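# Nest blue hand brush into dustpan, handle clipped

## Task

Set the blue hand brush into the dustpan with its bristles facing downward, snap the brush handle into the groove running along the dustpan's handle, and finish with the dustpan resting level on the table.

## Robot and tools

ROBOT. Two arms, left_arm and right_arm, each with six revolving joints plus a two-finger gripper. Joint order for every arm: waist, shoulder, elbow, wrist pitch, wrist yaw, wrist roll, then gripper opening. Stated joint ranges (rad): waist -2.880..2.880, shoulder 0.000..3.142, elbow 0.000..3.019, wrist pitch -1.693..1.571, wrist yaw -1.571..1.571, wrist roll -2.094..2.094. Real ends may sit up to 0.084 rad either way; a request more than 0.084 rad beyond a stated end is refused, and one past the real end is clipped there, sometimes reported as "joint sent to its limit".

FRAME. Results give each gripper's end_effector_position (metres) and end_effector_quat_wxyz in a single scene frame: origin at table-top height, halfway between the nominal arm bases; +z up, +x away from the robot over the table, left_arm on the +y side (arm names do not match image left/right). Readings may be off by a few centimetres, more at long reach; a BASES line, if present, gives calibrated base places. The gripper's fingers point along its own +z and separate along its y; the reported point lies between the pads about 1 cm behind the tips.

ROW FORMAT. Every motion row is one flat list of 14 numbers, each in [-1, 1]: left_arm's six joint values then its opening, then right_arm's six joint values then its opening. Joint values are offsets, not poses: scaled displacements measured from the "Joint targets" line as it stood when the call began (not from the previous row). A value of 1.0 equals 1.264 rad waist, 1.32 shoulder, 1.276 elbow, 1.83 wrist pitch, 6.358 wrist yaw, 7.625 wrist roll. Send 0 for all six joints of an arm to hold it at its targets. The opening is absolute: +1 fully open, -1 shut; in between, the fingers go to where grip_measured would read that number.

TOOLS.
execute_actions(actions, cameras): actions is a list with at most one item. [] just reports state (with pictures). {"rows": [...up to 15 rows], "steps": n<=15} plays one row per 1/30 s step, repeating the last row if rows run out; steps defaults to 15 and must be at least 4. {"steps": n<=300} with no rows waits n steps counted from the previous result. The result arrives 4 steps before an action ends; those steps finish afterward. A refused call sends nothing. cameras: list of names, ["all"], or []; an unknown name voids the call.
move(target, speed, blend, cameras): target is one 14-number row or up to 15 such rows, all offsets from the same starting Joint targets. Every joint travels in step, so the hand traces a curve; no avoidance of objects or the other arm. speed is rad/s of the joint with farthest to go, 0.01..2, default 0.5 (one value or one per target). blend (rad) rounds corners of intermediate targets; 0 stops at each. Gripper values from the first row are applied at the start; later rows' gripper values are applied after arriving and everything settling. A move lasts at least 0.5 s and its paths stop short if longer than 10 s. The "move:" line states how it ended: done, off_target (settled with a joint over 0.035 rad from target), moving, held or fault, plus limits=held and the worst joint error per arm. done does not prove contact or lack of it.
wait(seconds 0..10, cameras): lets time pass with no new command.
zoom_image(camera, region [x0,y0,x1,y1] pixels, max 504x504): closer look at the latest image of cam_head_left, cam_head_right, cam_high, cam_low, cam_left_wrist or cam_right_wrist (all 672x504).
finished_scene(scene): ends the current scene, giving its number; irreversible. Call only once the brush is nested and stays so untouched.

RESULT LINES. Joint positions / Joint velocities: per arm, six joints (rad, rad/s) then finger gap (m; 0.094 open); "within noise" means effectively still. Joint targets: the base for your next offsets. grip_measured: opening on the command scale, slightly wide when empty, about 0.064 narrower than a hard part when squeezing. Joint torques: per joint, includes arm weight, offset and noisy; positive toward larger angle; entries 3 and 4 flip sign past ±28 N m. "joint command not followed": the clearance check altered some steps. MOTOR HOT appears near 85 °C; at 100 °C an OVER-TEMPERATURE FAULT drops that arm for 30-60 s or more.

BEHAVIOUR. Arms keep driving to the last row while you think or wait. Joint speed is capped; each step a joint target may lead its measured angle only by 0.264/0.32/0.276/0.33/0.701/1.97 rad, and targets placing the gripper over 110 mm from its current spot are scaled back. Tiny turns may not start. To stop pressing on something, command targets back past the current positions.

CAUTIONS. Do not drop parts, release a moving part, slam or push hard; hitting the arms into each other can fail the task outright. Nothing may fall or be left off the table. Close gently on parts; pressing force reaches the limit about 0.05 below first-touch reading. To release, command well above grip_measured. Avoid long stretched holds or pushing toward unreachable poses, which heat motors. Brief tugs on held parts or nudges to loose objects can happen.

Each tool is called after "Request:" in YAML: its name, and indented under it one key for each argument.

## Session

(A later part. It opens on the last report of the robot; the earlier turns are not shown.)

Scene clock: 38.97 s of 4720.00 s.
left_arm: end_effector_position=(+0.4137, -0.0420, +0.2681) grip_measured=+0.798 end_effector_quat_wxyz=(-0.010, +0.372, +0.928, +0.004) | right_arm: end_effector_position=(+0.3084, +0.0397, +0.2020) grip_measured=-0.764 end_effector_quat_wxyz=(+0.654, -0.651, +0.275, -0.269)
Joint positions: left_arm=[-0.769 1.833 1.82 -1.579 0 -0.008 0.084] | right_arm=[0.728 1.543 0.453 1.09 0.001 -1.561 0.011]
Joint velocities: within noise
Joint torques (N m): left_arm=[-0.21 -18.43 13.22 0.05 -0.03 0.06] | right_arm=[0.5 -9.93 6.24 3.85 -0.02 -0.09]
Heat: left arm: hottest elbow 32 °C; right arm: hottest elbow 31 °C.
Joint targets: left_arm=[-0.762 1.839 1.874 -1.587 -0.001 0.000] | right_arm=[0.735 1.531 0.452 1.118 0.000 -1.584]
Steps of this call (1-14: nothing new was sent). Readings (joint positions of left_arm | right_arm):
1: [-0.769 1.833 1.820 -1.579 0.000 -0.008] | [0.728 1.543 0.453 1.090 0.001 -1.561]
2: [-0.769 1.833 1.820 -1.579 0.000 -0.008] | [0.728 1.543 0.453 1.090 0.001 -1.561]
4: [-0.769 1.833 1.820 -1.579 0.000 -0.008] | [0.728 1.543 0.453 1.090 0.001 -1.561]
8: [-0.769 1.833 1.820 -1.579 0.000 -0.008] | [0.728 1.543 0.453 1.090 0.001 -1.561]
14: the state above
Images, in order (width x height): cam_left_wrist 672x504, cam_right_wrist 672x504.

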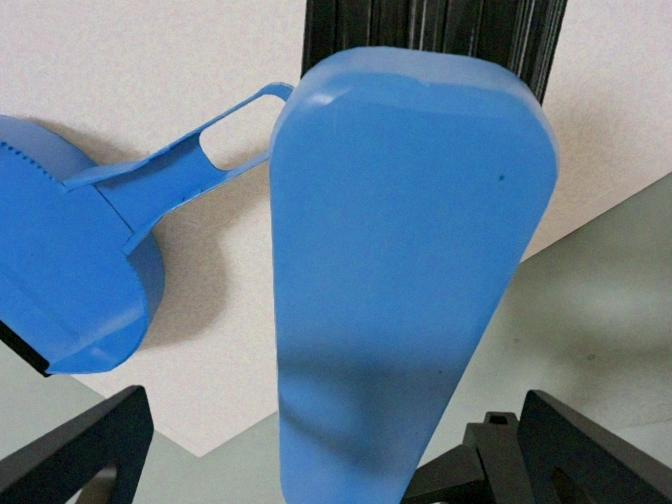

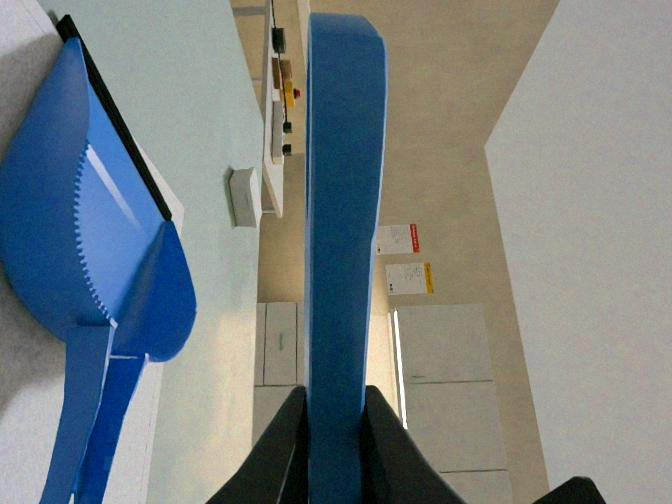

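Request:
move:
  target: [-0.0229,0,0,0,0,0.0068,0.8,0,0,0,0,0,0,-1.0]
  speed: 0.2
  cameras: ["cam_left_wrist"]

Request:
zoom_image:
  camera: "cam_left_wrist"
  region: [120, 0, 624, 504]

Scene clock: 42.27 s of 4720.00 s.
left_arm: end_effector_position=(+0.4103, -0.0456, +0.2683) grip_measured=+0.798 end_effector_quat_wxyz=(-0.010, +0.400, +0.917, +0.004) | right_arm: end_effector_position=(+0.3083, +0.0396, +0.2018) grip_measured=-0.764 end_effector_quat_wxyz=(+0.654, -0.652, +0.275, -0.269)
Joint positions: left_arm=[-0.778 1.833 1.82 -1.579 0 0.042 0.084] | right_arm=[0.728 1.543 0.452 1.09 0.001 -1.561 0.011]
Joint velocities: within noise
Joint torques (N m): left_arm=[-1.26 -18.37 13.2 0.13 -0.01 0.08] | right_arm=[0.56 -9.99 6.26 3.86 -0.02 -0.09]
Heat: left arm: hottest elbow 32 °C; right arm: hottest elbow 31 °C.
Joint targets: left_arm=[-0.791 1.839 1.875 -1.587 -0.001 0.052] | right_arm=[0.735 1.531 0.452 1.118 0.000 -1.584]
Kept back: nothing.
move: off_target (left_arm); left_arm: the elbow is farthest, 0.054 rad from its target
Images, in order (width x height): cam_left_wrist 672x504.

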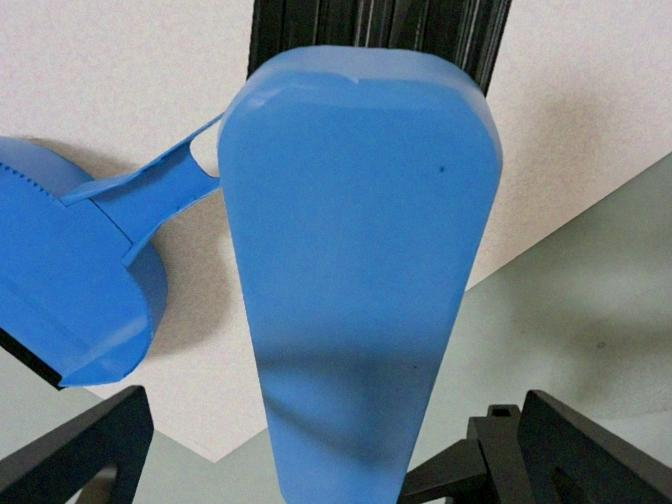

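Scaled by 1.000.

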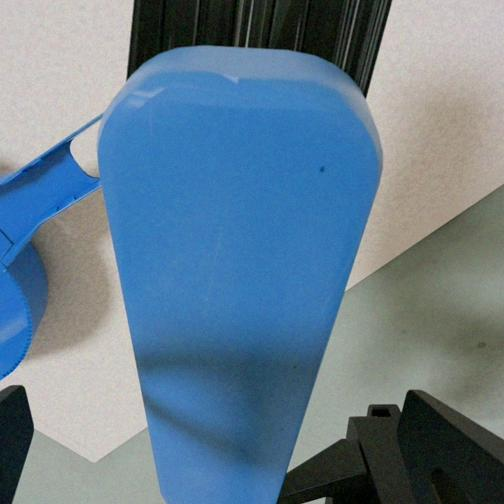

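Request:
move:
  target: [-0.004,-0.0205,-0.0784,0.0339,0,0,0.8,0,0,0,0,0,0,-1.0]
  speed: 0.1
  cameras: ["cam_left_wrist", "cam_low"]

Request:
zoom_image:
  camera: "cam_low"
  region: [190, 180, 300, 270]

Scene clock: 44.00 s of 4720.00 s.
left_arm: end_effector_position=(+0.4088, -0.0470, +0.2516) grip_measured=+0.798 end_effector_quat_wxyz=(-0.009, +0.402, +0.916, +0.004) | right_arm: end_effector_position=(+0.3083, +0.0396, +0.2018) grip_measured=-0.764 end_effector_quat_wxyz=(+0.654, -0.652, +0.275, -0.269)
Joint positions: left_arm=[-0.781 1.833 1.777 -1.534 0 0.043 0.084] | right_arm=[0.728 1.543 0.452 1.09 0.001 -1.561 0.011]
Joint velocities: within noise
Joint torques (N m): left_arm=[-1.38 -20.72 8.4 0.75 0.02 0.03] | right_arm=[0.5 -10.05 6.26 3.88 -0.02 -0.08]
Heat: left arm: hottest elbow 32 °C; right arm: hottest elbow 31 °C.
Joint targets: left_arm=[-0.796 1.812 1.774 -1.525 -0.001 0.052] | right_arm=[0.735 1.531 0.452 1.118 0.000 -1.584]
Kept back: nothing.
move: done
Images, in order (width x height): cam_low 672x504, cam_left_wrist 672x504.

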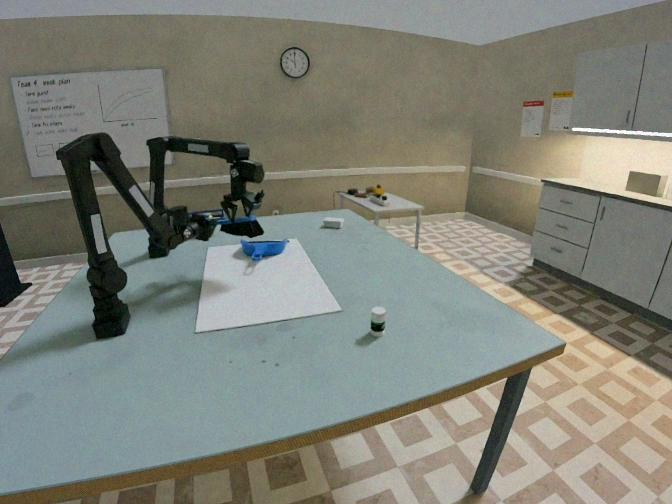

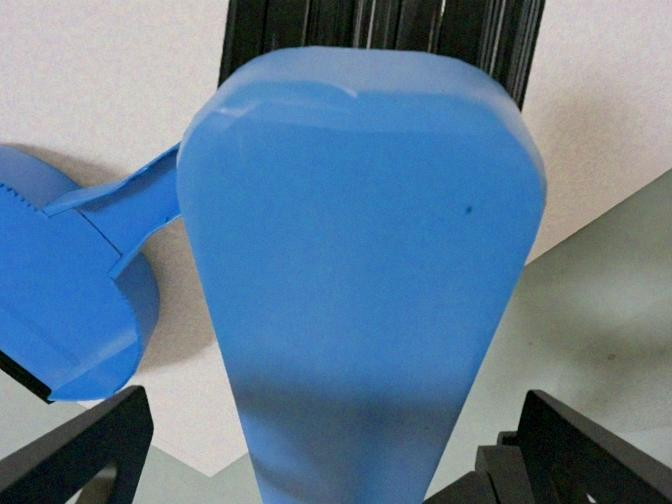

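Scaled by 4.582 from the camera's 672x504 image, which has a finer 960x720 frame.

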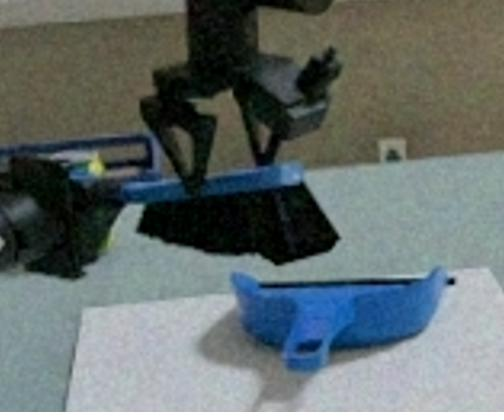

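Request:
move:
  target: [-0.0055,0,-0.0219,0.0153,0,0,0.8,0,0,0,0,0,0,-1.0]
  speed: 0.1
  cameras: ["cam_left_wrist"]

Scene clock: 45.50 s of 4720.00 s.
left_arm: end_effector_position=(+0.4053, -0.0493, +0.2417) grip_measured=+0.798 end_effector_quat_wxyz=(-0.008, +0.405, +0.914, +0.003) | right_arm: end_effector_position=(+0.3083, +0.0396, +0.2018) grip_measured=-0.764 end_effector_quat_wxyz=(+0.654, -0.652, +0.275, -0.269)
Joint positions: left_arm=[-0.789 1.831 1.749 -1.506 0 0.043 0.084] | right_arm=[0.728 1.543 0.452 1.09 0.001 -1.561 0.011]
Joint velocities: within noise
Joint torques (N m): left_arm=[-1.38 -20.6 8.38 0.72 -0.03 0.04] | right_arm=[0.56 -9.93 6.26 3.85 -0.02 -0.09]
Heat: left arm: hottest elbow 32 °C; right arm: hottest elbow 31 °C.
Joint targets: left_arm=[-0.803 1.812 1.746 -1.497 -0.001 0.052] | right_arm=[0.735 1.531 0.452 1.118 0.000 -1.584]
Kept back: nothing.
move: done
Images, in order (width x height): cam_left_wrist 672x504.

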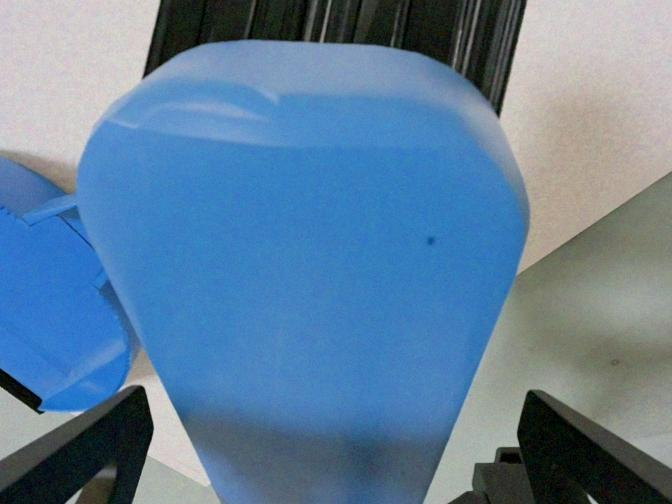

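Request:
move:
  target: [0.022,0,0,0,0,0,0.7,0,0,0,0,0,0,-1.0]
  speed: 0.05
  cameras: ["cam_left_wrist"]

Scene clock: 46.53 s of 4720.00 s.
left_arm: end_effector_position=(+0.4052, -0.0495, +0.2416) grip_measured=+0.702 end_effector_quat_wxyz=(-0.008, +0.405, +0.914, +0.003) | right_arm: end_effector_position=(+0.3083, +0.0396, +0.2018) grip_measured=-0.764 end_effector_quat_wxyz=(+0.654, -0.652, +0.275, -0.269)
Joint positions: left_arm=[-0.789 1.831 1.749 -1.506 0 0.043 0.08] | right_arm=[0.728 1.543 0.452 1.09 0.001 -1.561 0.011]
Joint velocities: within noise
Joint torques (N m): left_arm=[0.44 -20.54 8.47 0.76 -0.01 0.06] | right_arm=[0.5 -9.99 6.26 3.86 -0.02 -0.08]
Heat: left arm: hottest elbow 32 °C; right arm: hottest elbow 31 °C.
Joint targets: left_arm=[-0.775 1.812 1.747 -1.497 -0.001 0.052] | right_arm=[0.735 1.531 0.452 1.118 0.000 -1.584]
Kept back: nothing.
move: done
Images, in order (width x height): cam_left_wrist 672x504.

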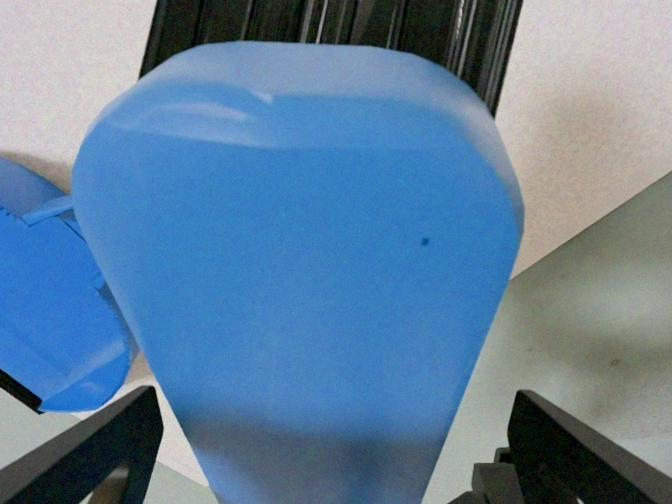

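Request:
move:
  target: [0.008,0,0,0,0,0,0.6,0,0,0,0,0,0,-1.0]
  speed: 0.05
  cameras: ["cam_left_wrist"]

Scene clock: 47.53 s of 4720.00 s.
left_arm: end_effector_position=(+0.4088, -0.0459, +0.2416) grip_measured=+0.602 end_effector_quat_wxyz=(-0.008, +0.401, +0.916, +0.003) | right_arm: end_effector_position=(+0.3083, +0.0396, +0.2018) grip_measured=-0.764 end_effector_quat_wxyz=(+0.654, -0.652, +0.275, -0.269)
Joint positions: left_arm=[-0.78 1.831 1.749 -1.506 0 0.043 0.075] | right_arm=[0.728 1.543 0.452 1.09 0.001 -1.561 0.011]
Joint velocities: within noise
Joint torques (N m): left_arm=[0.21 -20.78 8.54 0.69 0 0.03] | right_arm=[0.5 -9.93 6.27 3.86 -0.02 -0.08]
Heat: left arm: hottest elbow 32 °C; right arm: hottest elbow 31 °C.
Joint targets: left_arm=[-0.765 1.812 1.747 -1.497 -0.001 0.052] | right_arm=[0.735 1.531 0.452 1.118 0.000 -1.584]
Kept back: nothing.
move: done
Images, in order (width x height): cam_left_wrist 672x504.

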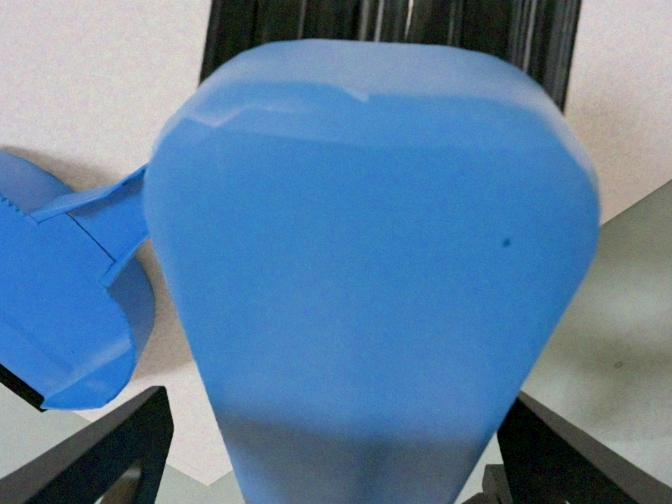

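Request:
move:
  target: [-0.0273,0,0,0,0,0,0.5,0,0,0,0,0,0,-1.0]
  speed: 0.05
  cameras: ["cam_left_wrist"]

Scene clock: 49.00 s of 4720.00 s.
left_arm: end_effector_position=(+0.4063, -0.0485, +0.2416) grip_measured=+0.502 end_effector_quat_wxyz=(-0.008, +0.404, +0.915, +0.003) | right_arm: end_effector_position=(+0.3083, +0.0396, +0.2018) grip_measured=-0.764 end_effector_quat_wxyz=(+0.654, -0.652, +0.275, -0.269)
Joint positions: left_arm=[-0.786 1.831 1.749 -1.506 0 0.043 0.071] | right_arm=[0.728 1.543 0.452 1.09 0.001 -1.561 0.011]
Joint velocities: within noise
Joint torques (N m): left_arm=[-1.44 -20.07 8.51 0.8 -0.06 0.04] | right_arm=[0.5 -9.93 6.26 3.86 -0.02 -0.09]
Heat: left arm: hottest elbow 32 °C; right arm: hottest elbow 31 °C.
Joint targets: left_arm=[-0.800 1.812 1.747 -1.497 -0.001 0.052] | right_arm=[0.735 1.531 0.452 1.118 0.000 -1.584]
Kept back: nothing.
move: done
Images, in order (width x height): cam_left_wrist 672x504.

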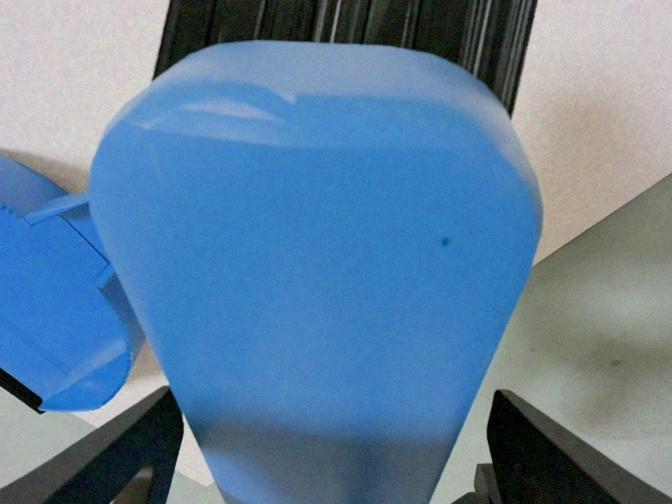

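Request:
execute_actions:
  actions:
    - {"rows": [[0,0,0,0,0,0,0.45,0,0,0,0,0,0,-1],[0,0,0,0,0,0,0.4,0,0,0,0,0,0,-1],[0,0,0,0,0,0,0.36,0,0,0,0,0,0,-1],[0,0,0,0,0,0,0.32,0,0,0,0,0,0,-1],[0,0,0,0,0,0,0.28,0,0,0,0,0,0,-1],[0,0,0,0,0,0,0.25,0,0,0,0,0,0,-1],[0,0,0,0,0,0,0.22,0,0,0,0,0,0,-1],[0,0,0,0,0,0,0.19,0,0,0,0,0,0,-1],[0,0,0,0,0,0,0.17,0,0,0,0,0,0,-1],[0,0,0,0,0,0,0.15,0,0,0,0,0,0,-1],[0,0,0,0,0,0,0.13,0,0,0,0,0,0,-1],[0,0,0,0,0,0,0.11,0,0,0,0,0,0,-1],[0,0,0,0,0,0,0.09,0,0,0,0,0,0,-1],[0,0,0,0,0,0,0.08,0,0,0,0,0,0,-1],[0,0,0,0,0,0,0.07,0,0,0,0,0,0,-1]], "steps": 15}
  cameras: []

Request:
execute_actions:
  actions:
    - {"rows": [[0,0,0,0,0,0,0.06,0,0,0,0,0,0,-1],[0,0,0,0,0,0,0.05,0,0,0,0,0,0,-1],[0,0,0,0,0,0,0.04,0,0,0,0,0,0,-1],[0,0,0,0,0,0,0.03,0,0,0,0,0,0,-1],[0,0,0,0,0,0,0.02,0,0,0,0,0,0,-1],[0,0,0,0,0,0,0.01,0,0,0,0,0,0,-1],[0,0,0,0,0,0,0.0,0,0,0,0,0,0,-1],[0,0,0,0,0,0,-0.01,0,0,0,0,0,0,-1],[0,0,0,0,0,0,-0.02,0,0,0,0,0,0,-1],[0,0,0,0,0,0,-0.03,0,0,0,0,0,0,-1],[0,0,0,0,0,0,-0.04,0,0,0,0,0,0,-1],[0,0,0,0,0,0,-0.05,0,0,0,0,0,0,-1],[0,0,0,0,0,0,-0.06,0,0,0,0,0,0,-1],[0,0,0,0,0,0,-0.07,0,0,0,0,0,0,-1],[0,0,0,0,0,0,-0.08,0,0,0,0,0,0,-1]], "steps": 15}
  cameras: []

Request:
execute_actions:
  actions:
    - {"rows": [[0,0,0,0,0,0,-0.09,0,0,0,0,0,0,-1],[0,0,0,0,0,0,-0.1,0,0,0,0,0,0,-1],[0,0,0,0,0,0,-0.11,0,0,0,0,0,0,-1],[0,0,0,0,0,0,-0.12,0,0,0,0,0,0,-1],[0,0,0,0,0,0,-0.13,0,0,0,0,0,0,-1],[0,0,0,0,0,0,-0.14,0,0,0,0,0,0,-1],[0,0,0,0,0,0,-0.15,0,0,0,0,0,0,-1],[0,0,0,0,0,0,-0.17,0,0,0,0,0,0,-1]], "steps": 14}
  cameras: ["cam_left_wrist"]

Scene clock: 49.90 s of 4720.00 s.
left_arm: end_effector_position=(+0.4063, -0.0485, +0.2416) grip_measured=+0.203 end_effector_quat_wxyz=(-0.008, +0.404, +0.915, +0.003) | right_arm: end_effector_position=(+0.3083, +0.0396, +0.2018) grip_measured=-0.764 end_effector_quat_wxyz=(+0.654, -0.652, +0.275, -0.269)
Joint positions: left_arm=[-0.786 1.831 1.749 -1.506 0 0.043 0.056] | right_arm=[0.728 1.543 0.452 1.09 0.001 -1.561 0.011]
Joint velocities: left_arm=[-0.005 -0.015 0.012 0.012 -0.081 -0.037 -0.035] | right_arm=[within noise]
Joint torques (N m): left_arm=[-1.73 -20.6 8.66 0.8 0 0.03] | right_arm=[0.5 -9.99 6.26 3.86 -0.01 -0.09]
Heat: left arm: hottest elbow 32 °C; right arm: hottest elbow 31 °C.
Joint targets: left_arm=[-0.800 1.812 1.747 -1.497 -0.001 0.052] | right_arm=[0.735 1.531 0.452 1.118 0.000 -1.584]
Steps of this call (1-16: nothing new was sent; 17-27: this action's first 11). Readings (joint positions of left_arm | right_arm):
17: [-0.786 1.831 1.749 -1.506 0.000 0.043] | [0.728 1.543 0.452 1.090 0.001 -1.561]
18: [-0.786 1.831 1.749 -1.506 0.000 0.043] | [0.728 1.543 0.452 1.090 0.001 -1.561]
20: [-0.786 1.831 1.749 -1.506 0.000 0.043] | [0.728 1.543 0.452 1.090 0.001 -1.561]
24: [-0.786 1.831 1.749 -1.506 0.000 0.043] | [0.728 1.543 0.452 1.090 0.001 -1.561]
27: the state above
No camera images: "cameras" was empty.

Scene clock: 50.40 s of 4720.00 s.
left_arm: end_effector_position=(+0.4063, -0.0485, +0.2416) grip_measured=-0.004 end_effector_quat_wxyz=(-0.008, +0.405, +0.914, +0.003) | right_arm: end_effector_position=(+0.3083, +0.0396, +0.2018) grip_measured=-0.764 end_effector_quat_wxyz=(+0.654, -0.652, +0.275, -0.269)
Joint positions: left_arm=[-0.786 1.831 1.749 -1.506 0 0.045 0.047] | right_arm=[0.728 1.543 0.452 1.09 0.001 -1.562 0.011]
Joint velocities: left_arm=[-0.015 -0.005 -0.007 -0.027 -0.022 -0.007 -0.013] | right_arm=[within noise]
Joint torques (N m): left_arm=[-2.26 -20.78 8.49 0.64 -0.02 0] | right_arm=[0.5 -9.99 6.22 3.89 -0.01 -0.08]
Heat: left arm: hottest elbow 32 °C; right arm: hottest elbow 31 °C.
Joint targets: left_arm=[-0.800 1.812 1.747 -1.497 -0.001 0.052] | right_arm=[0.735 1.531 0.452 1.118 0.000 -1.584]
Steps of this call (1-4: your previous action's last 4; 5-15: this action's first 11). Readings (joint positions of left_arm | right_arm):
5: [-0.786 1.831 1.749 -1.506 0.000 0.043] | [0.728 1.543 0.452 1.090 0.001 -1.561]
6: [-0.786 1.831 1.749 -1.506 0.000 0.043] | [0.728 1.543 0.452 1.090 0.001 -1.561]
8: [-0.786 1.831 1.749 -1.506 0.000 0.044] | [0.728 1.543 0.452 1.090 0.001 -1.561]
12: [-0.786 1.831 1.749 -1.506 0.000 0.044] | [0.728 1.543 0.452 1.090 0.001 -1.561]
15: the state above
No camera images: "cameras" was empty.

Scene clock: 50.87 s of 4720.00 s.
left_arm: end_effector_position=(+0.4063, -0.0485, +0.2416) grip_measured=-0.036 end_effector_quat_wxyz=(-0.008, +0.405, +0.914, +0.003) | right_arm: end_effector_position=(+0.3083, +0.0396, +0.2018) grip_measured=-0.764 end_effector_quat_wxyz=(+0.654, -0.652, +0.275, -0.269)
Joint positions: left_arm=[-0.786 1.831 1.749 -1.506 0 0.045 0.045] | right_arm=[0.728 1.543 0.452 1.09 0.001 -1.562 0.011]
Joint velocities: within noise
Joint torques (N m): left_arm=[-1.08 -21.07 8.55 0.68 -0.04 0.02] | right_arm=[0.56 -9.99 6.27 3.85 -0.02 -0.08]
Heat: left arm: hottest elbow 32 °C; right arm: hottest elbow 31 °C.
Joint targets: left_arm=[-0.800 1.812 1.747 -1.497 -0.001 0.052] | right_arm=[0.735 1.531 0.452 1.118 0.000 -1.584]
Steps of this call (1-4: your previous action's last 4; 5-14: this action's first 10). Readings (joint positions of left_arm | right_arm):
5: [-0.786 1.831 1.749 -1.506 0.000 0.045] | [0.728 1.543 0.452 1.090 0.001 -1.562]
6: [-0.786 1.831 1.749 -1.506 0.000 0.045] | [0.728 1.543 0.452 1.090 0.001 -1.562]
8: [-0.786 1.831 1.749 -1.506 0.000 0.045] | [0.728 1.543 0.452 1.090 0.001 -1.562]
12: [-0.786 1.831 1.749 -1.506 0.000 0.045] | [0.728 1.543 0.452 1.090 0.001 -1.562]
14: the state above
Images, in order (width x height): cam_left_wrist 672x504.

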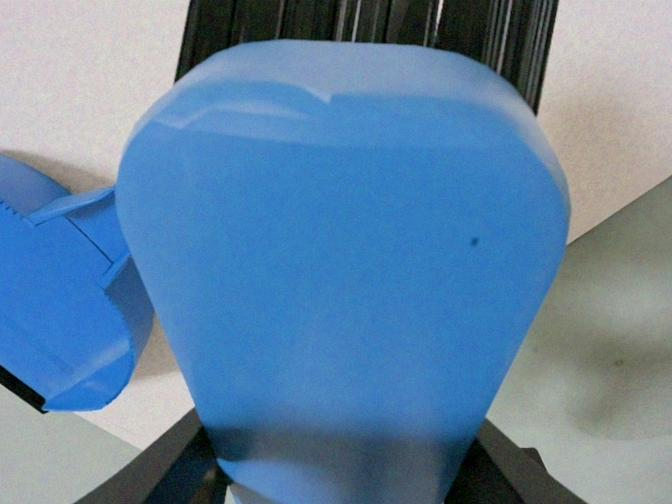

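Request:
execute_actions:
  actions:
    - {"rows": [[0,0,0,0,0,0,-0.25,0,0,0,0,0,0,-1],[0,0,0,0,0,0,-0.4,0,0,0,0,0,0,-1],[0,0,0,0,0,0,-0.6,0,0,0,0,0,0,-1],[0,0,0,0,0,0,-0.8,0,0,0,0,0,0,-1],[0,0,0,0,0,0,-1,0,0,0,0,0,0,-1]], "steps": 14}
  cameras: []

Request:
execute_actions:
  actions:
    - {"rows": [[0,0,0,0,0,0,-1,0,0,0,0,0,0,-0.8],[0,0,0,0,0,0,-1,0,0,0,0,0,0,-0.76],[0,0,0,0,0,0,-1,0,0,0,0,0,0,-0.73],[0,0,0,0,0,0,-1,0,0,0,0,0,0,-0.7],[0,0,0,0,0,0,-1,0,0,0,0,0,0,-0.66],[0,0,0,0,0,0,-1,0,0,0,0,0,0,-0.62],[0,0,0,0,0,0,-1,0,0,0,0,0,0,-0.58],[0,0,0,0,0,0,-1,0,0,0,0,0,0,-0.54],[0,0,0,0,0,0,-1,0,0,0,0,0,0,-0.5],[0,0,0,0,0,0,-1,0,0,0,0,0,0,-0.45],[0,0,0,0,0,0,-1,0,0,0,0,0,0,-0.4],[0,0,0,0,0,0,-1,0,0,0,0,0,0,-0.35],[0,0,0,0,0,0,-1,0,0,0,0,0,0,-0.3],[0,0,0,0,0,0,-1,0,0,0,0,0,0,-0.25],[0,0,0,0,0,0,-1,0,0,0,0,0,0,-0.2]], "steps": 15}
  cameras: []

Request:
execute_actions:
  actions: []
  cameras: ["cam_left_wrist", "cam_right_wrist"]

Scene clock: 51.93 s of 4720.00 s.
left_arm: end_effector_position=(+0.4063, -0.0485, +0.2416) grip_measured=-0.038 end_effector_quat_wxyz=(-0.008, +0.405, +0.914, +0.003) | right_arm: end_effector_position=(+0.3083, +0.0396, +0.2018) grip_measured=-0.764 end_effector_quat_wxyz=(+0.654, -0.652, +0.275, -0.269)
Joint positions: left_arm=[-0.786 1.831 1.749 -1.506 0 0.045 0.045] | right_arm=[0.728 1.543 0.452 1.09 0.001 -1.562 0.011]
Joint velocities: within noise
Joint torques (N m): left_arm=[-1.73 -20.37 8.64 0.68 -0.01 0.05] | right_arm=[0.5 -9.99 6.28 3.88 -0.02 -0.08]
Heat: left arm: hottest elbow 32 °C; right arm: hottest elbow 30 °C.
Joint targets: left_arm=[-0.800 1.812 1.747 -1.497 -0.001 0.052] | right_arm=[0.735 1.531 0.452 1.118 0.000 -1.584]
Steps of this call (1-4: your previous action's last 4; 5-15: toward your last target; 16-22: nothing new was sent; 23-32: this action's first 10). Readings (joint positions of left_arm | right_arm):
23: [-0.786 1.831 1.749 -1.506 0.000 0.045] | [0.728 1.543 0.452 1.090 0.001 -1.562]
24: [-0.786 1.831 1.749 -1.506 0.000 0.045] | [0.728 1.543 0.452 1.090 0.001 -1.562]
26: [-0.786 1.831 1.749 -1.506 0.000 0.045] | [0.728 1.543 0.452 1.090 0.001 -1.562]
30: [-0.786 1.831 1.749 -1.506 0.000 0.045] | [0.728 1.543 0.452 1.090 0.001 -1.562]
32: the state above
No camera images: "cameras" was empty.

Scene clock: 52.43 s of 4720.00 s.
left_arm: end_effector_position=(+0.4063, -0.0485, +0.2416) grip_measured=-0.038 end_effector_quat_wxyz=(-0.008, +0.405, +0.914, +0.003) | right_arm: end_effector_position=(+0.3082, +0.0395, +0.2039) grip_measured=-0.534 end_effector_quat_wxyz=(+0.655, -0.650, +0.272, -0.272)
Joint positions: left_arm=[-0.786 1.831 1.749 -1.505 0 0.046 0.045] | right_arm=[0.728 1.541 0.452 1.094 0.001 -1.568 0.022]
Joint velocities: left_arm=[within noise] | right_arm=[-0.005 -0.034 0.007 0.046 -0.037 -0.037 0.063]
Joint torques (N m): left_arm=[-1.14 -20.84 8.54 0.75 -0.04 0.01] | right_arm=[0.44 -9.47 6.27 3.54 -0.02 0.01]
Heat: left arm: hottest elbow 32 °C; right arm: hottest elbow 30 °C.
Joint targets: left_arm=[-0.800 1.812 1.747 -1.497 -0.001 0.052] | right_arm=[0.735 1.530 0.452 1.118 0.000 -1.584]
Steps of this call (1-4: your previous action's last 4; 5-15: this action's first 11). Readings (joint positions of left_arm | right_arm):
5: [-0.786 1.831 1.749 -1.506 0.000 0.045] | [0.728 1.543 0.452 1.090 0.001 -1.562]
6: [-0.786 1.831 1.749 -1.506 0.000 0.045] | [0.728 1.543 0.452 1.090 0.001 -1.562]
8: [-0.786 1.831 1.749 -1.506 0.000 0.045] | [0.728 1.543 0.452 1.090 0.001 -1.562]
12: [-0.786 1.831 1.749 -1.505 0.000 0.046] | [0.728 1.543 0.452 1.091 0.001 -1.564]
15: the state above
No camera images: "cameras" was empty.

Scene clock: 52.57 s of 4720.00 s.
left_arm: end_effector_position=(+0.4063, -0.0485, +0.2416) grip_measured=-0.038 end_effector_quat_wxyz=(-0.008, +0.405, +0.914, +0.003) | right_arm: end_effector_position=(+0.3081, +0.0394, +0.2060) grip_measured=-0.348 end_effector_quat_wxyz=(+0.656, -0.649, +0.271, -0.273)
Joint positions: left_arm=[-0.786 1.831 1.749 -1.505 0 0.046 0.045] | right_arm=[0.728 1.538 0.452 1.097 0.001 -1.569 0.031]
Joint velocities: left_arm=[within noise] | right_arm=[-0.005 -0.015 0.012 0.022 -0.007 -0.007 0.069]
Joint torques (N m): left_arm=[-1.32 -20.31 8.47 0.66 -0.03 0.01] | right_arm=[0.5 -9.11 6.31 3.59 -0.02 0]
Heat: left arm: hottest elbow 32 °C; right arm: hottest elbow 30 °C.
Joint targets: left_arm=[-0.800 1.812 1.747 -1.497 -0.001 0.052] | right_arm=[0.735 1.530 0.452 1.118 0.000 -1.585]
Steps of this call (1-4: your previous action's last 4). Readings (joint positions of left_arm | right_arm):
1: [-0.786 1.831 1.749 -1.505 0.000 0.046] | [0.728 1.540 0.452 1.095 0.001 -1.568]
2: [-0.786 1.831 1.749 -1.505 0.000 0.046] | [0.728 1.539 0.452 1.096 0.001 -1.569]
4: the state above
Images, in order (width x height): cam_left_wrist 672x504, cam_right_wrist 672x504.

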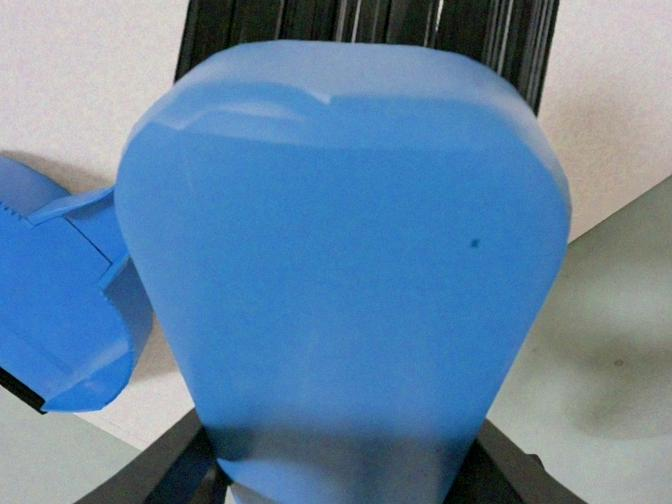

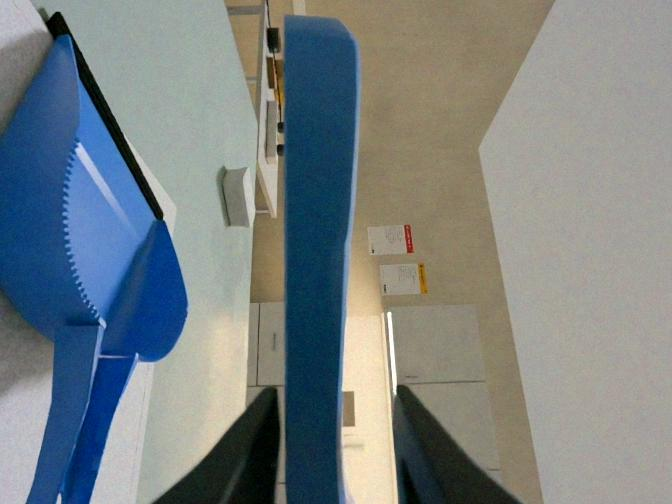

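Request:
move:
  target:
    - [0,0,0,0,0,0,-1,0,0,0,0,0,0,0.3]
    - [0,0,0,0,0,0,-1,0,-0.2197,-0.1708,-0.0399,0,0,0.3]
  speed: 0.25
  cameras: ["cam_left_wrist", "cam_right_wrist"]

Scene clock: 55.17 s of 4720.00 s.
left_arm: end_effector_position=(+0.4063, -0.0485, +0.2416) grip_measured=-0.038 end_effector_quat_wxyz=(-0.008, +0.405, +0.914, +0.003) | right_arm: end_effector_position=(+0.2469, -0.0214, +0.2302) grip_measured=+0.298 end_effector_quat_wxyz=(+0.669, -0.636, +0.265, -0.279)
Joint positions: left_arm=[-0.786 1.831 1.749 -1.505 0 0.046 0.045] | right_arm=[0.728 1.247 0.239 1.059 0.001 -1.571 0.061]
Joint velocities: within noise
Joint torques (N m): left_arm=[-1.67 -20.72 8.46 0.65 -0.04 -0.01] | right_arm=[0.5 -4.89 6.54 1.89 -0.01 0.02]
Heat: left arm: hottest elbow 32 °C; right arm: hottest elbow 30 °C.
Joint targets: left_arm=[-0.800 1.812 1.747 -1.497 -0.001 0.052] | right_arm=[0.735 1.241 0.234 1.045 0.000 -1.585]
Kept back: nothing.
move: done
Images, in order (width x height): cam_left_wrist 672x504, cam_right_wrist 672x504.

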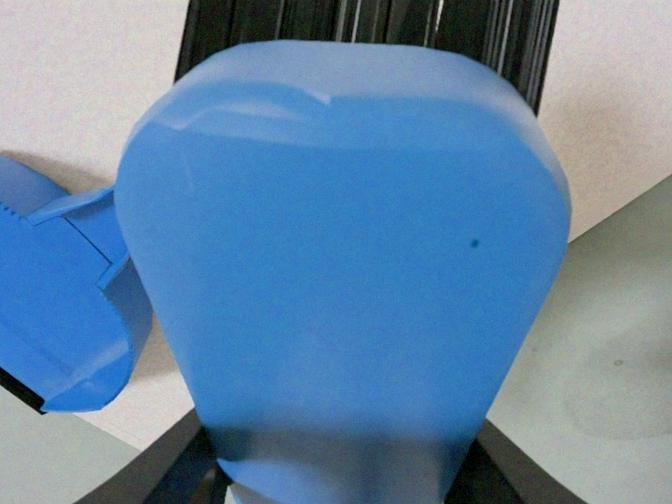

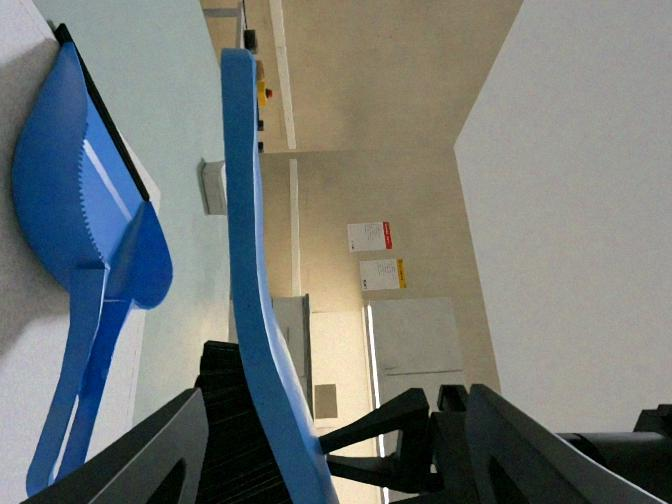

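Request:
move:
  target:
    - [0,-0.0265,0.1263,-0.0733,0,0,-1,0,0,0,0,0,0,0.3]
    - [0.3758,0.0136,-0.1340,0.0984,0,-0.2245,-1,-0.4628,0,0,0,0,0,0.3]
  speed: [0.3,0.7]
  blend: [0.04,0]
  cameras: ["cam_left_wrist", "cam_head_left", "cam_head_right", "cam_high"]

Scene clock: 62.27 s of 4720.00 s.
left_arm: end_effector_position=(+0.5319, +0.1688, +0.1771) grip_measured=-0.038 end_effector_quat_wxyz=(-0.002, -0.611, +0.791, +0.004) | right_arm: end_effector_position=(+0.3579, -0.2273, +0.2301) grip_measured=+0.298 end_effector_quat_wxyz=(+0.563, -0.536, +0.434, -0.456)
Joint positions: left_arm=[-0.332 1.829 1.574 -1.325 0 -1.65 0.045] | right_arm=[0.157 1.247 0.239 1.058 0.001 -1.571 0.061]
Joint velocities: within noise
Joint torques (N m): left_arm=[0.21 -18.78 8.47 0.72 -0.09 -0.17] | right_arm=[-0.5 -4.89 6.52 1.96 -0.02 0.01]
Heat: left arm: hottest elbow 32 °C; right arm: hottest elbow 30 °C.
Joint targets: left_arm=[-0.325 1.830 1.576 -1.317 -0.001 -1.660] | right_arm=[0.150 1.241 0.234 1.045 0.001 -1.585]
Kept back: nothing.
move: done
Images, in order (width x height): cam_head_left 672x504, cam_head_right 672x504, cam_high 672x504, cam_left_wrist 672x504.

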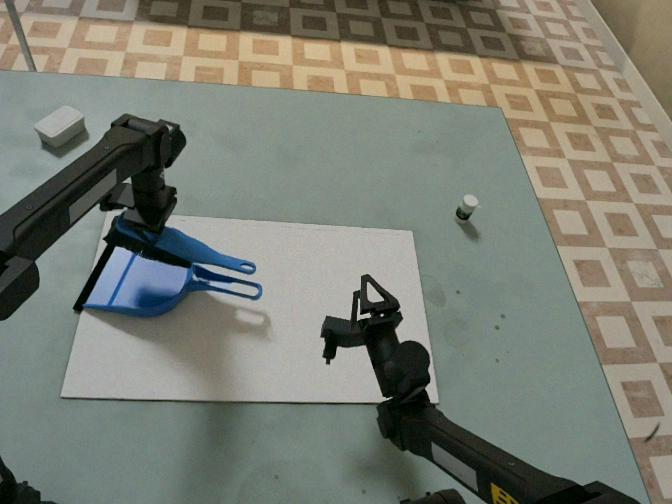

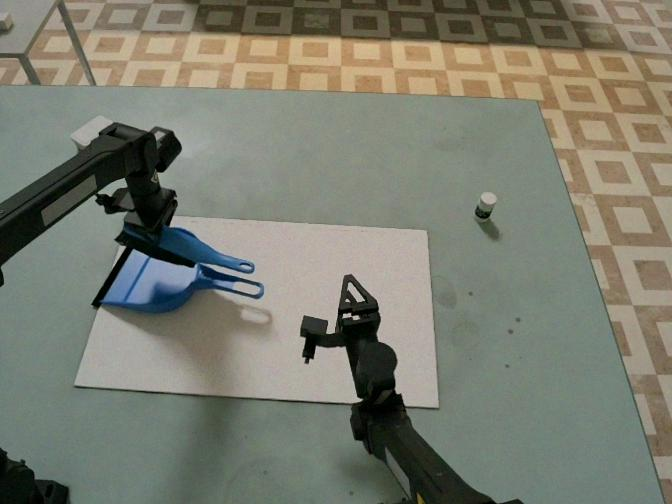

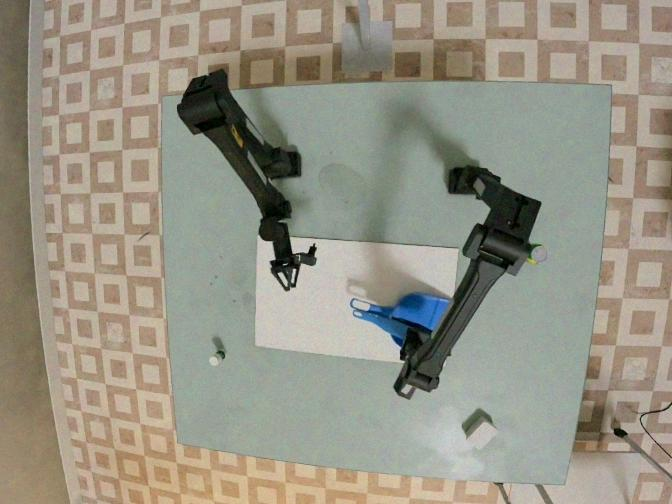

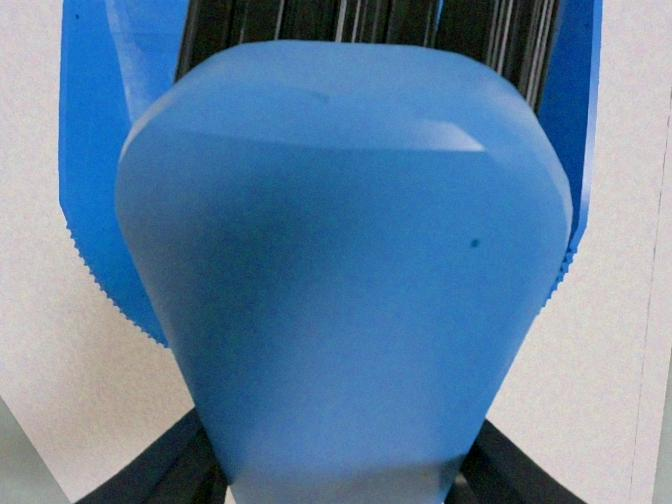

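Request:
move:
  target: [0,0,0,0,0,0,-1,0,0.1583,0.6003,-0.8989,0,0.1423,0.5]
  speed: 0.9
  cameras: []

Scene clock: 66.03 s of 4720.00 s.
left_arm: end_effector_position=(+0.5276, +0.1763, +0.1576) grip_measured=-0.038 end_effector_quat_wxyz=(-0.013, -0.615, +0.788, +0.022) | right_arm: end_effector_position=(+0.4363, -0.2105, +0.1538) grip_measured=+0.498 end_effector_quat_wxyz=(+0.247, -0.342, +0.906, -0.038)
Joint positions: left_arm=[-0.322 1.853 1.555 -1.324 -0.003 -1.651 0.045] | right_arm=[0.157 1.434 0.955 -0.587 0.001 -0.513 0.07]
Joint velocities: within noise
Joint torques (N m): left_arm=[-0.91 -20.25 9.94 0.51 0.01 -0.16] | right_arm=[-0.44 -9.58 12.78 1.17 -0.06 0.22]
Heat: left arm: hottest elbow 31 °C; right arm: hottest elbow 31 °C.
Joint targets: left_arm=[-0.325 1.830 1.576 -1.317 -0.001 -1.659] | right_arm=[0.150 1.450 1.000 -0.600 0.001 -0.499]
Kept back: nothing.
move: off_target (right_arm); right_arm: the elbow is farthest, 0.045 rad from its target
No camera images: "cameras" was empty.

Request:
move:
  target: [0,0,0,0,0,0,-1,0.2872,0.1762,0.4299,-0.2443,0,0.0670,0.6]
  speed: 0.6
  cameras: ["cam_right_wrist", "cam_left_wrist"]

Scene clock: 68.17 s of 4720.00 s.
left_arm: end_effector_position=(+0.5276, +0.1763, +0.1576) grip_measured=-0.038 end_effector_quat_wxyz=(-0.013, -0.615, +0.788, +0.022) | right_arm: end_effector_position=(+0.4487, +0.0066, +0.2412) grip_measured=+0.598 end_effector_quat_wxyz=(+0.179, -0.279, +0.942, +0.052)
Joint positions: left_arm=[-0.322 1.853 1.555 -1.324 -0.003 -1.651 0.045] | right_arm=[0.52 1.662 1.501 -1.034 0 -0.003 0.075]
Joint velocities: within noise
Joint torques (N m): left_arm=[-0.79 -20.25 9.74 0.42 0.03 -0.17] | right_arm=[-0.44 -14.21 13.67 0.9 -0.01 0.19]
Heat: left arm: hottest elbow 32 °C; right arm: hottest elbow 31 °C.
Joint targets: left_arm=[-0.325 1.830 1.576 -1.317 -0.001 -1.659] | right_arm=[0.513 1.682 1.549 -1.047 0.000 0.011]
Kept back: nothing.
move: off_target (right_arm); right_arm: the elbow is farthest, 0.048 rad from its target
Images, in order (width x height): cam_left_wrist 672x504, cam_right_wrist 672x504.

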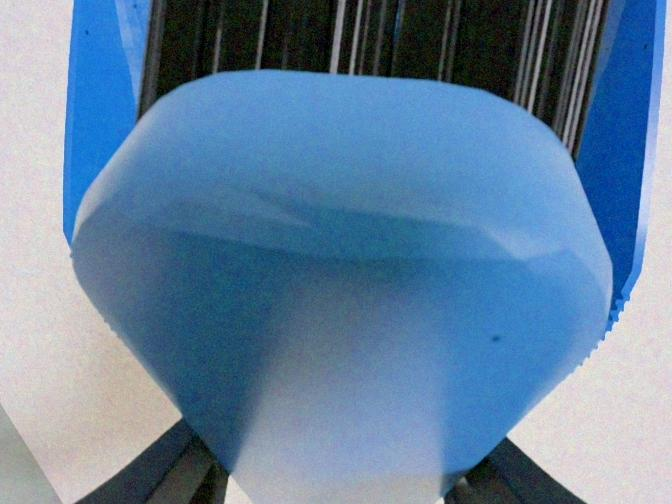

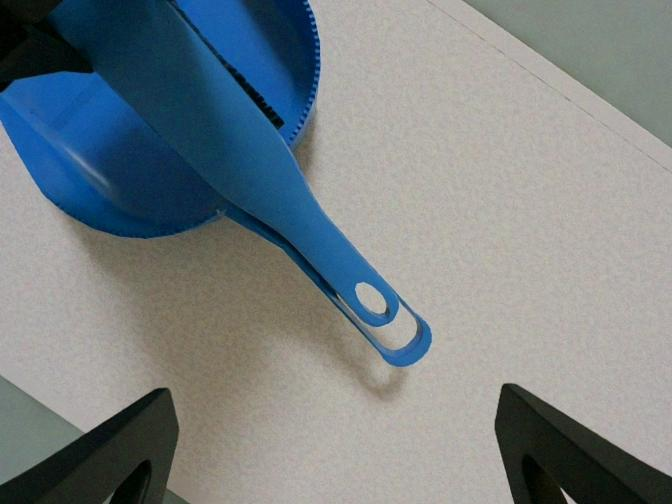

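Request:
zoom_image:
  camera: "cam_right_wrist"
  region: [150, 80, 470, 400]

Request:
execute_actions:
  actions: []
  cameras: ["cam_low", "cam_head_left", "cam_head_right"]

Request:
zoom_image:
  camera: "cam_low"
  region: [190, 180, 320, 280]

Scaled by 1.575 from the camera's 672x504 image, which has a finer 960x720 frame.

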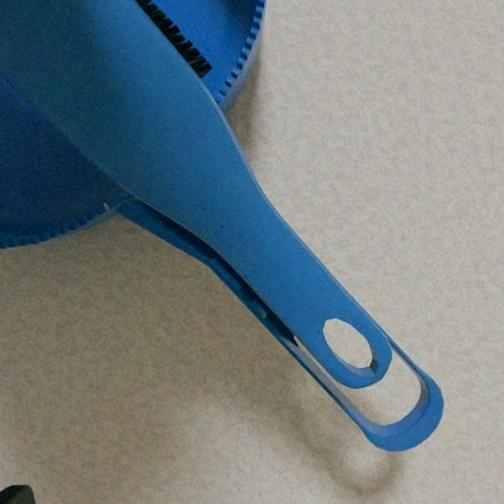

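Scene clock: 68.43 s of 4720.00 s.
left_arm: end_effector_position=(+0.5276, +0.1763, +0.1576) grip_measured=-0.038 end_effector_quat_wxyz=(-0.013, -0.615, +0.788, +0.022) | right_arm: end_effector_position=(+0.4487, +0.0066, +0.2412) grip_measured=+0.598 end_effector_quat_wxyz=(+0.179, -0.279, +0.942, +0.052)
Joint positions: left_arm=[-0.322 1.853 1.555 -1.324 -0.003 -1.651 0.045] | right_arm=[0.52 1.662 1.501 -1.034 0 -0.002 0.075]
Joint velocities: within noise
Joint torques (N m): left_arm=[-0.44 -20.6 9.95 0.49 0.02 -0.19] | right_arm=[-0.44 -14.15 13.68 0.91 -0.01 0.2]
Heat: left arm: hottest elbow 32 °C; right arm: hottest elbow 31 °C.
Joint targets: left_arm=[-0.325 1.830 1.576 -1.317 -0.001 -1.659] | right_arm=[0.513 1.682 1.549 -1.047 0.000 0.011]
Steps of this call (1-8: nothing new was sent). Readings (joint positions of left_arm | right_arm):
1: [-0.322 1.853 1.555 -1.324 -0.003 -1.651] | [0.520 1.662 1.501 -1.034 0.000 -0.003]
2: [-0.322 1.853 1.555 -1.324 -0.003 -1.651] | [0.520 1.662 1.501 -1.034 0.000 -0.002]
4: [-0.322 1.853 1.555 -1.324 -0.003 -1.651] | [0.520 1.662 1.501 -1.034 0.000 -0.002]
8: the state above
Images, in order (width x height): cam_head_left 672x504, cam_head_right 672x504, cam_low 672x504.

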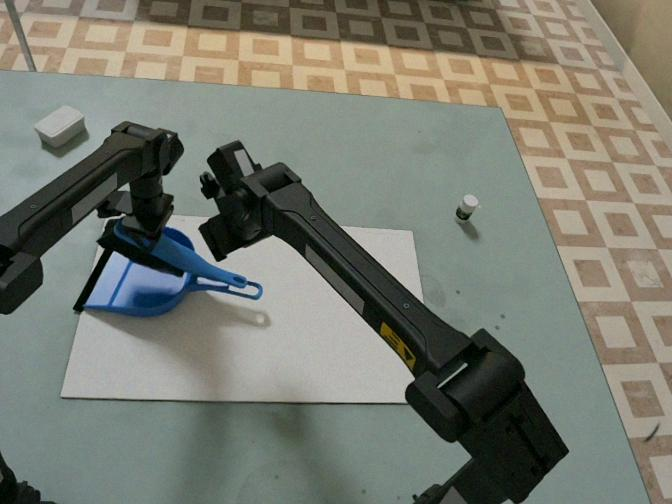

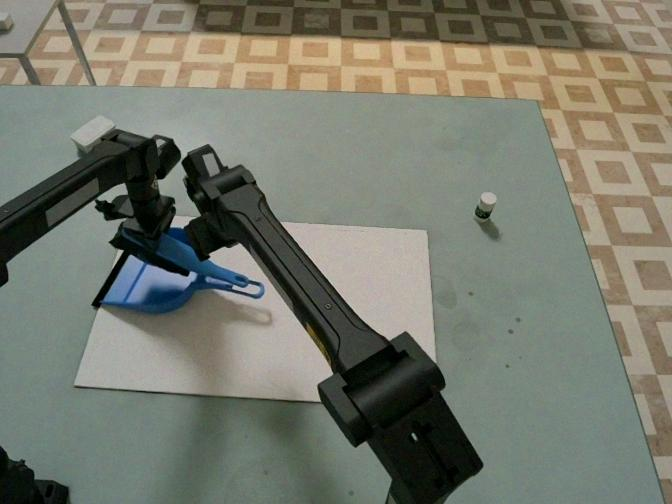

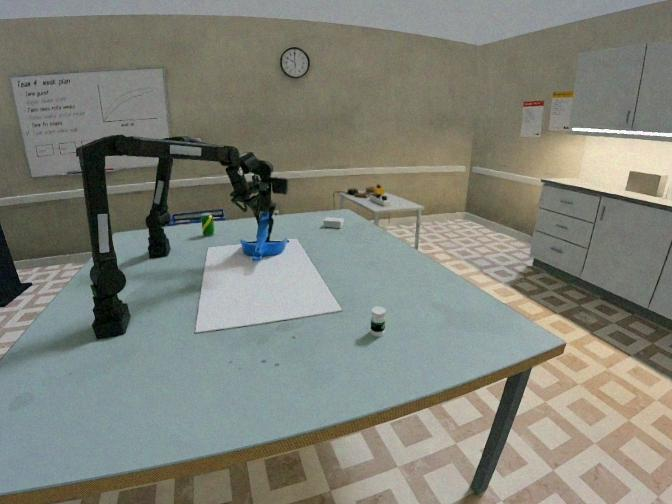

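Scaled by 3.877 from the camera's 672x504 image, which has a finer 960x720 frame.

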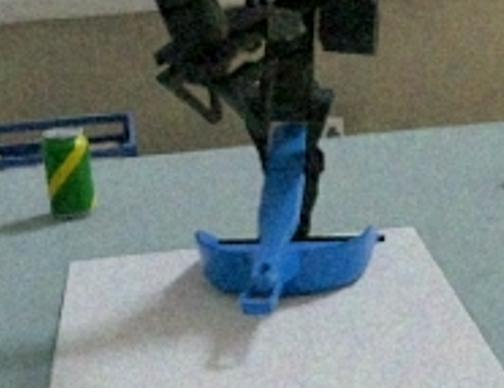

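Request:
move:
  target: [0.0471,-0.0265,0.0353,-0.0145,0.0252,0.0077,-1,0.375,-0.4823,-0.4143,0.3536,0,-0.0014,0.6]
  speed: 0.6
  cameras: ["cam_left_wrist", "cam_low"]

Scene clock: 72.90 s of 4720.00 s.
left_arm: end_effector_position=(+0.5277, +0.1730, +0.1804) grip_measured=-0.038 end_effector_quat_wxyz=(-0.069, -0.616, +0.784, -0.037) | right_arm: end_effector_position=(+0.2023, +0.1116, +0.4106) grip_measured=+0.598 end_effector_quat_wxyz=(+0.466, -0.420, +0.732, +0.266)
Joint positions: left_arm=[-0.278 1.82 1.564 -1.335 0.155 -1.611 0.045] | right_arm=[0.986 1.04 1.023 -0.421 0 -0.002 0.075]
Joint velocities: within noise
Joint torques (N m): left_arm=[0.21 -20.48 12.97 0.01 0.23 0.03] | right_arm=[0.15 -5.66 10.55 3.52 0.03 0.09]
Heat: left arm: hottest elbow 32 °C; right arm: hottest elbow 32 °C.
Joint targets: left_arm=[-0.265 1.795 1.621 -1.343 0.160 -1.601] | right_arm=[0.987 1.045 1.020 -0.400 0.001 0.001]
Kept back: nothing.
move: off_target (left_arm); left_arm: the elbow is farthest, 0.057 rad from its target
Images, in order (width x height): cam_low 672x504, cam_left_wrist 672x504.

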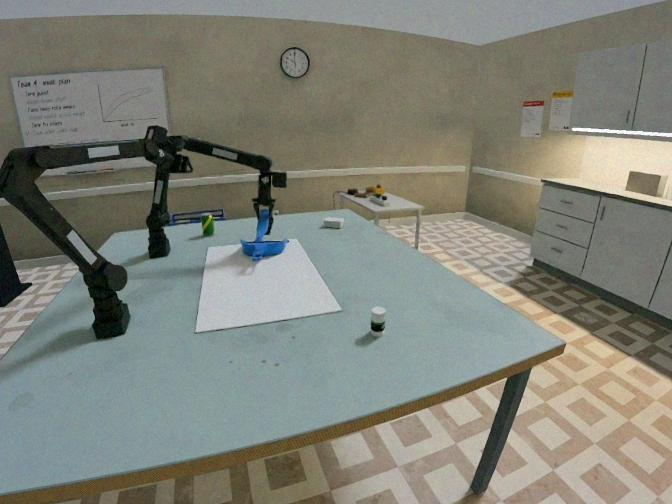

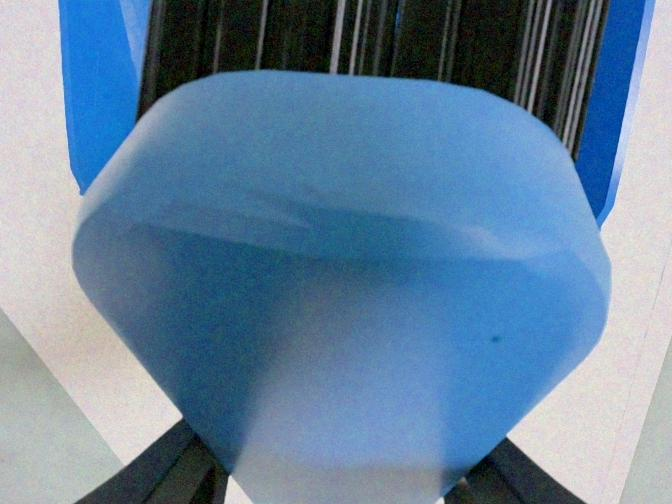

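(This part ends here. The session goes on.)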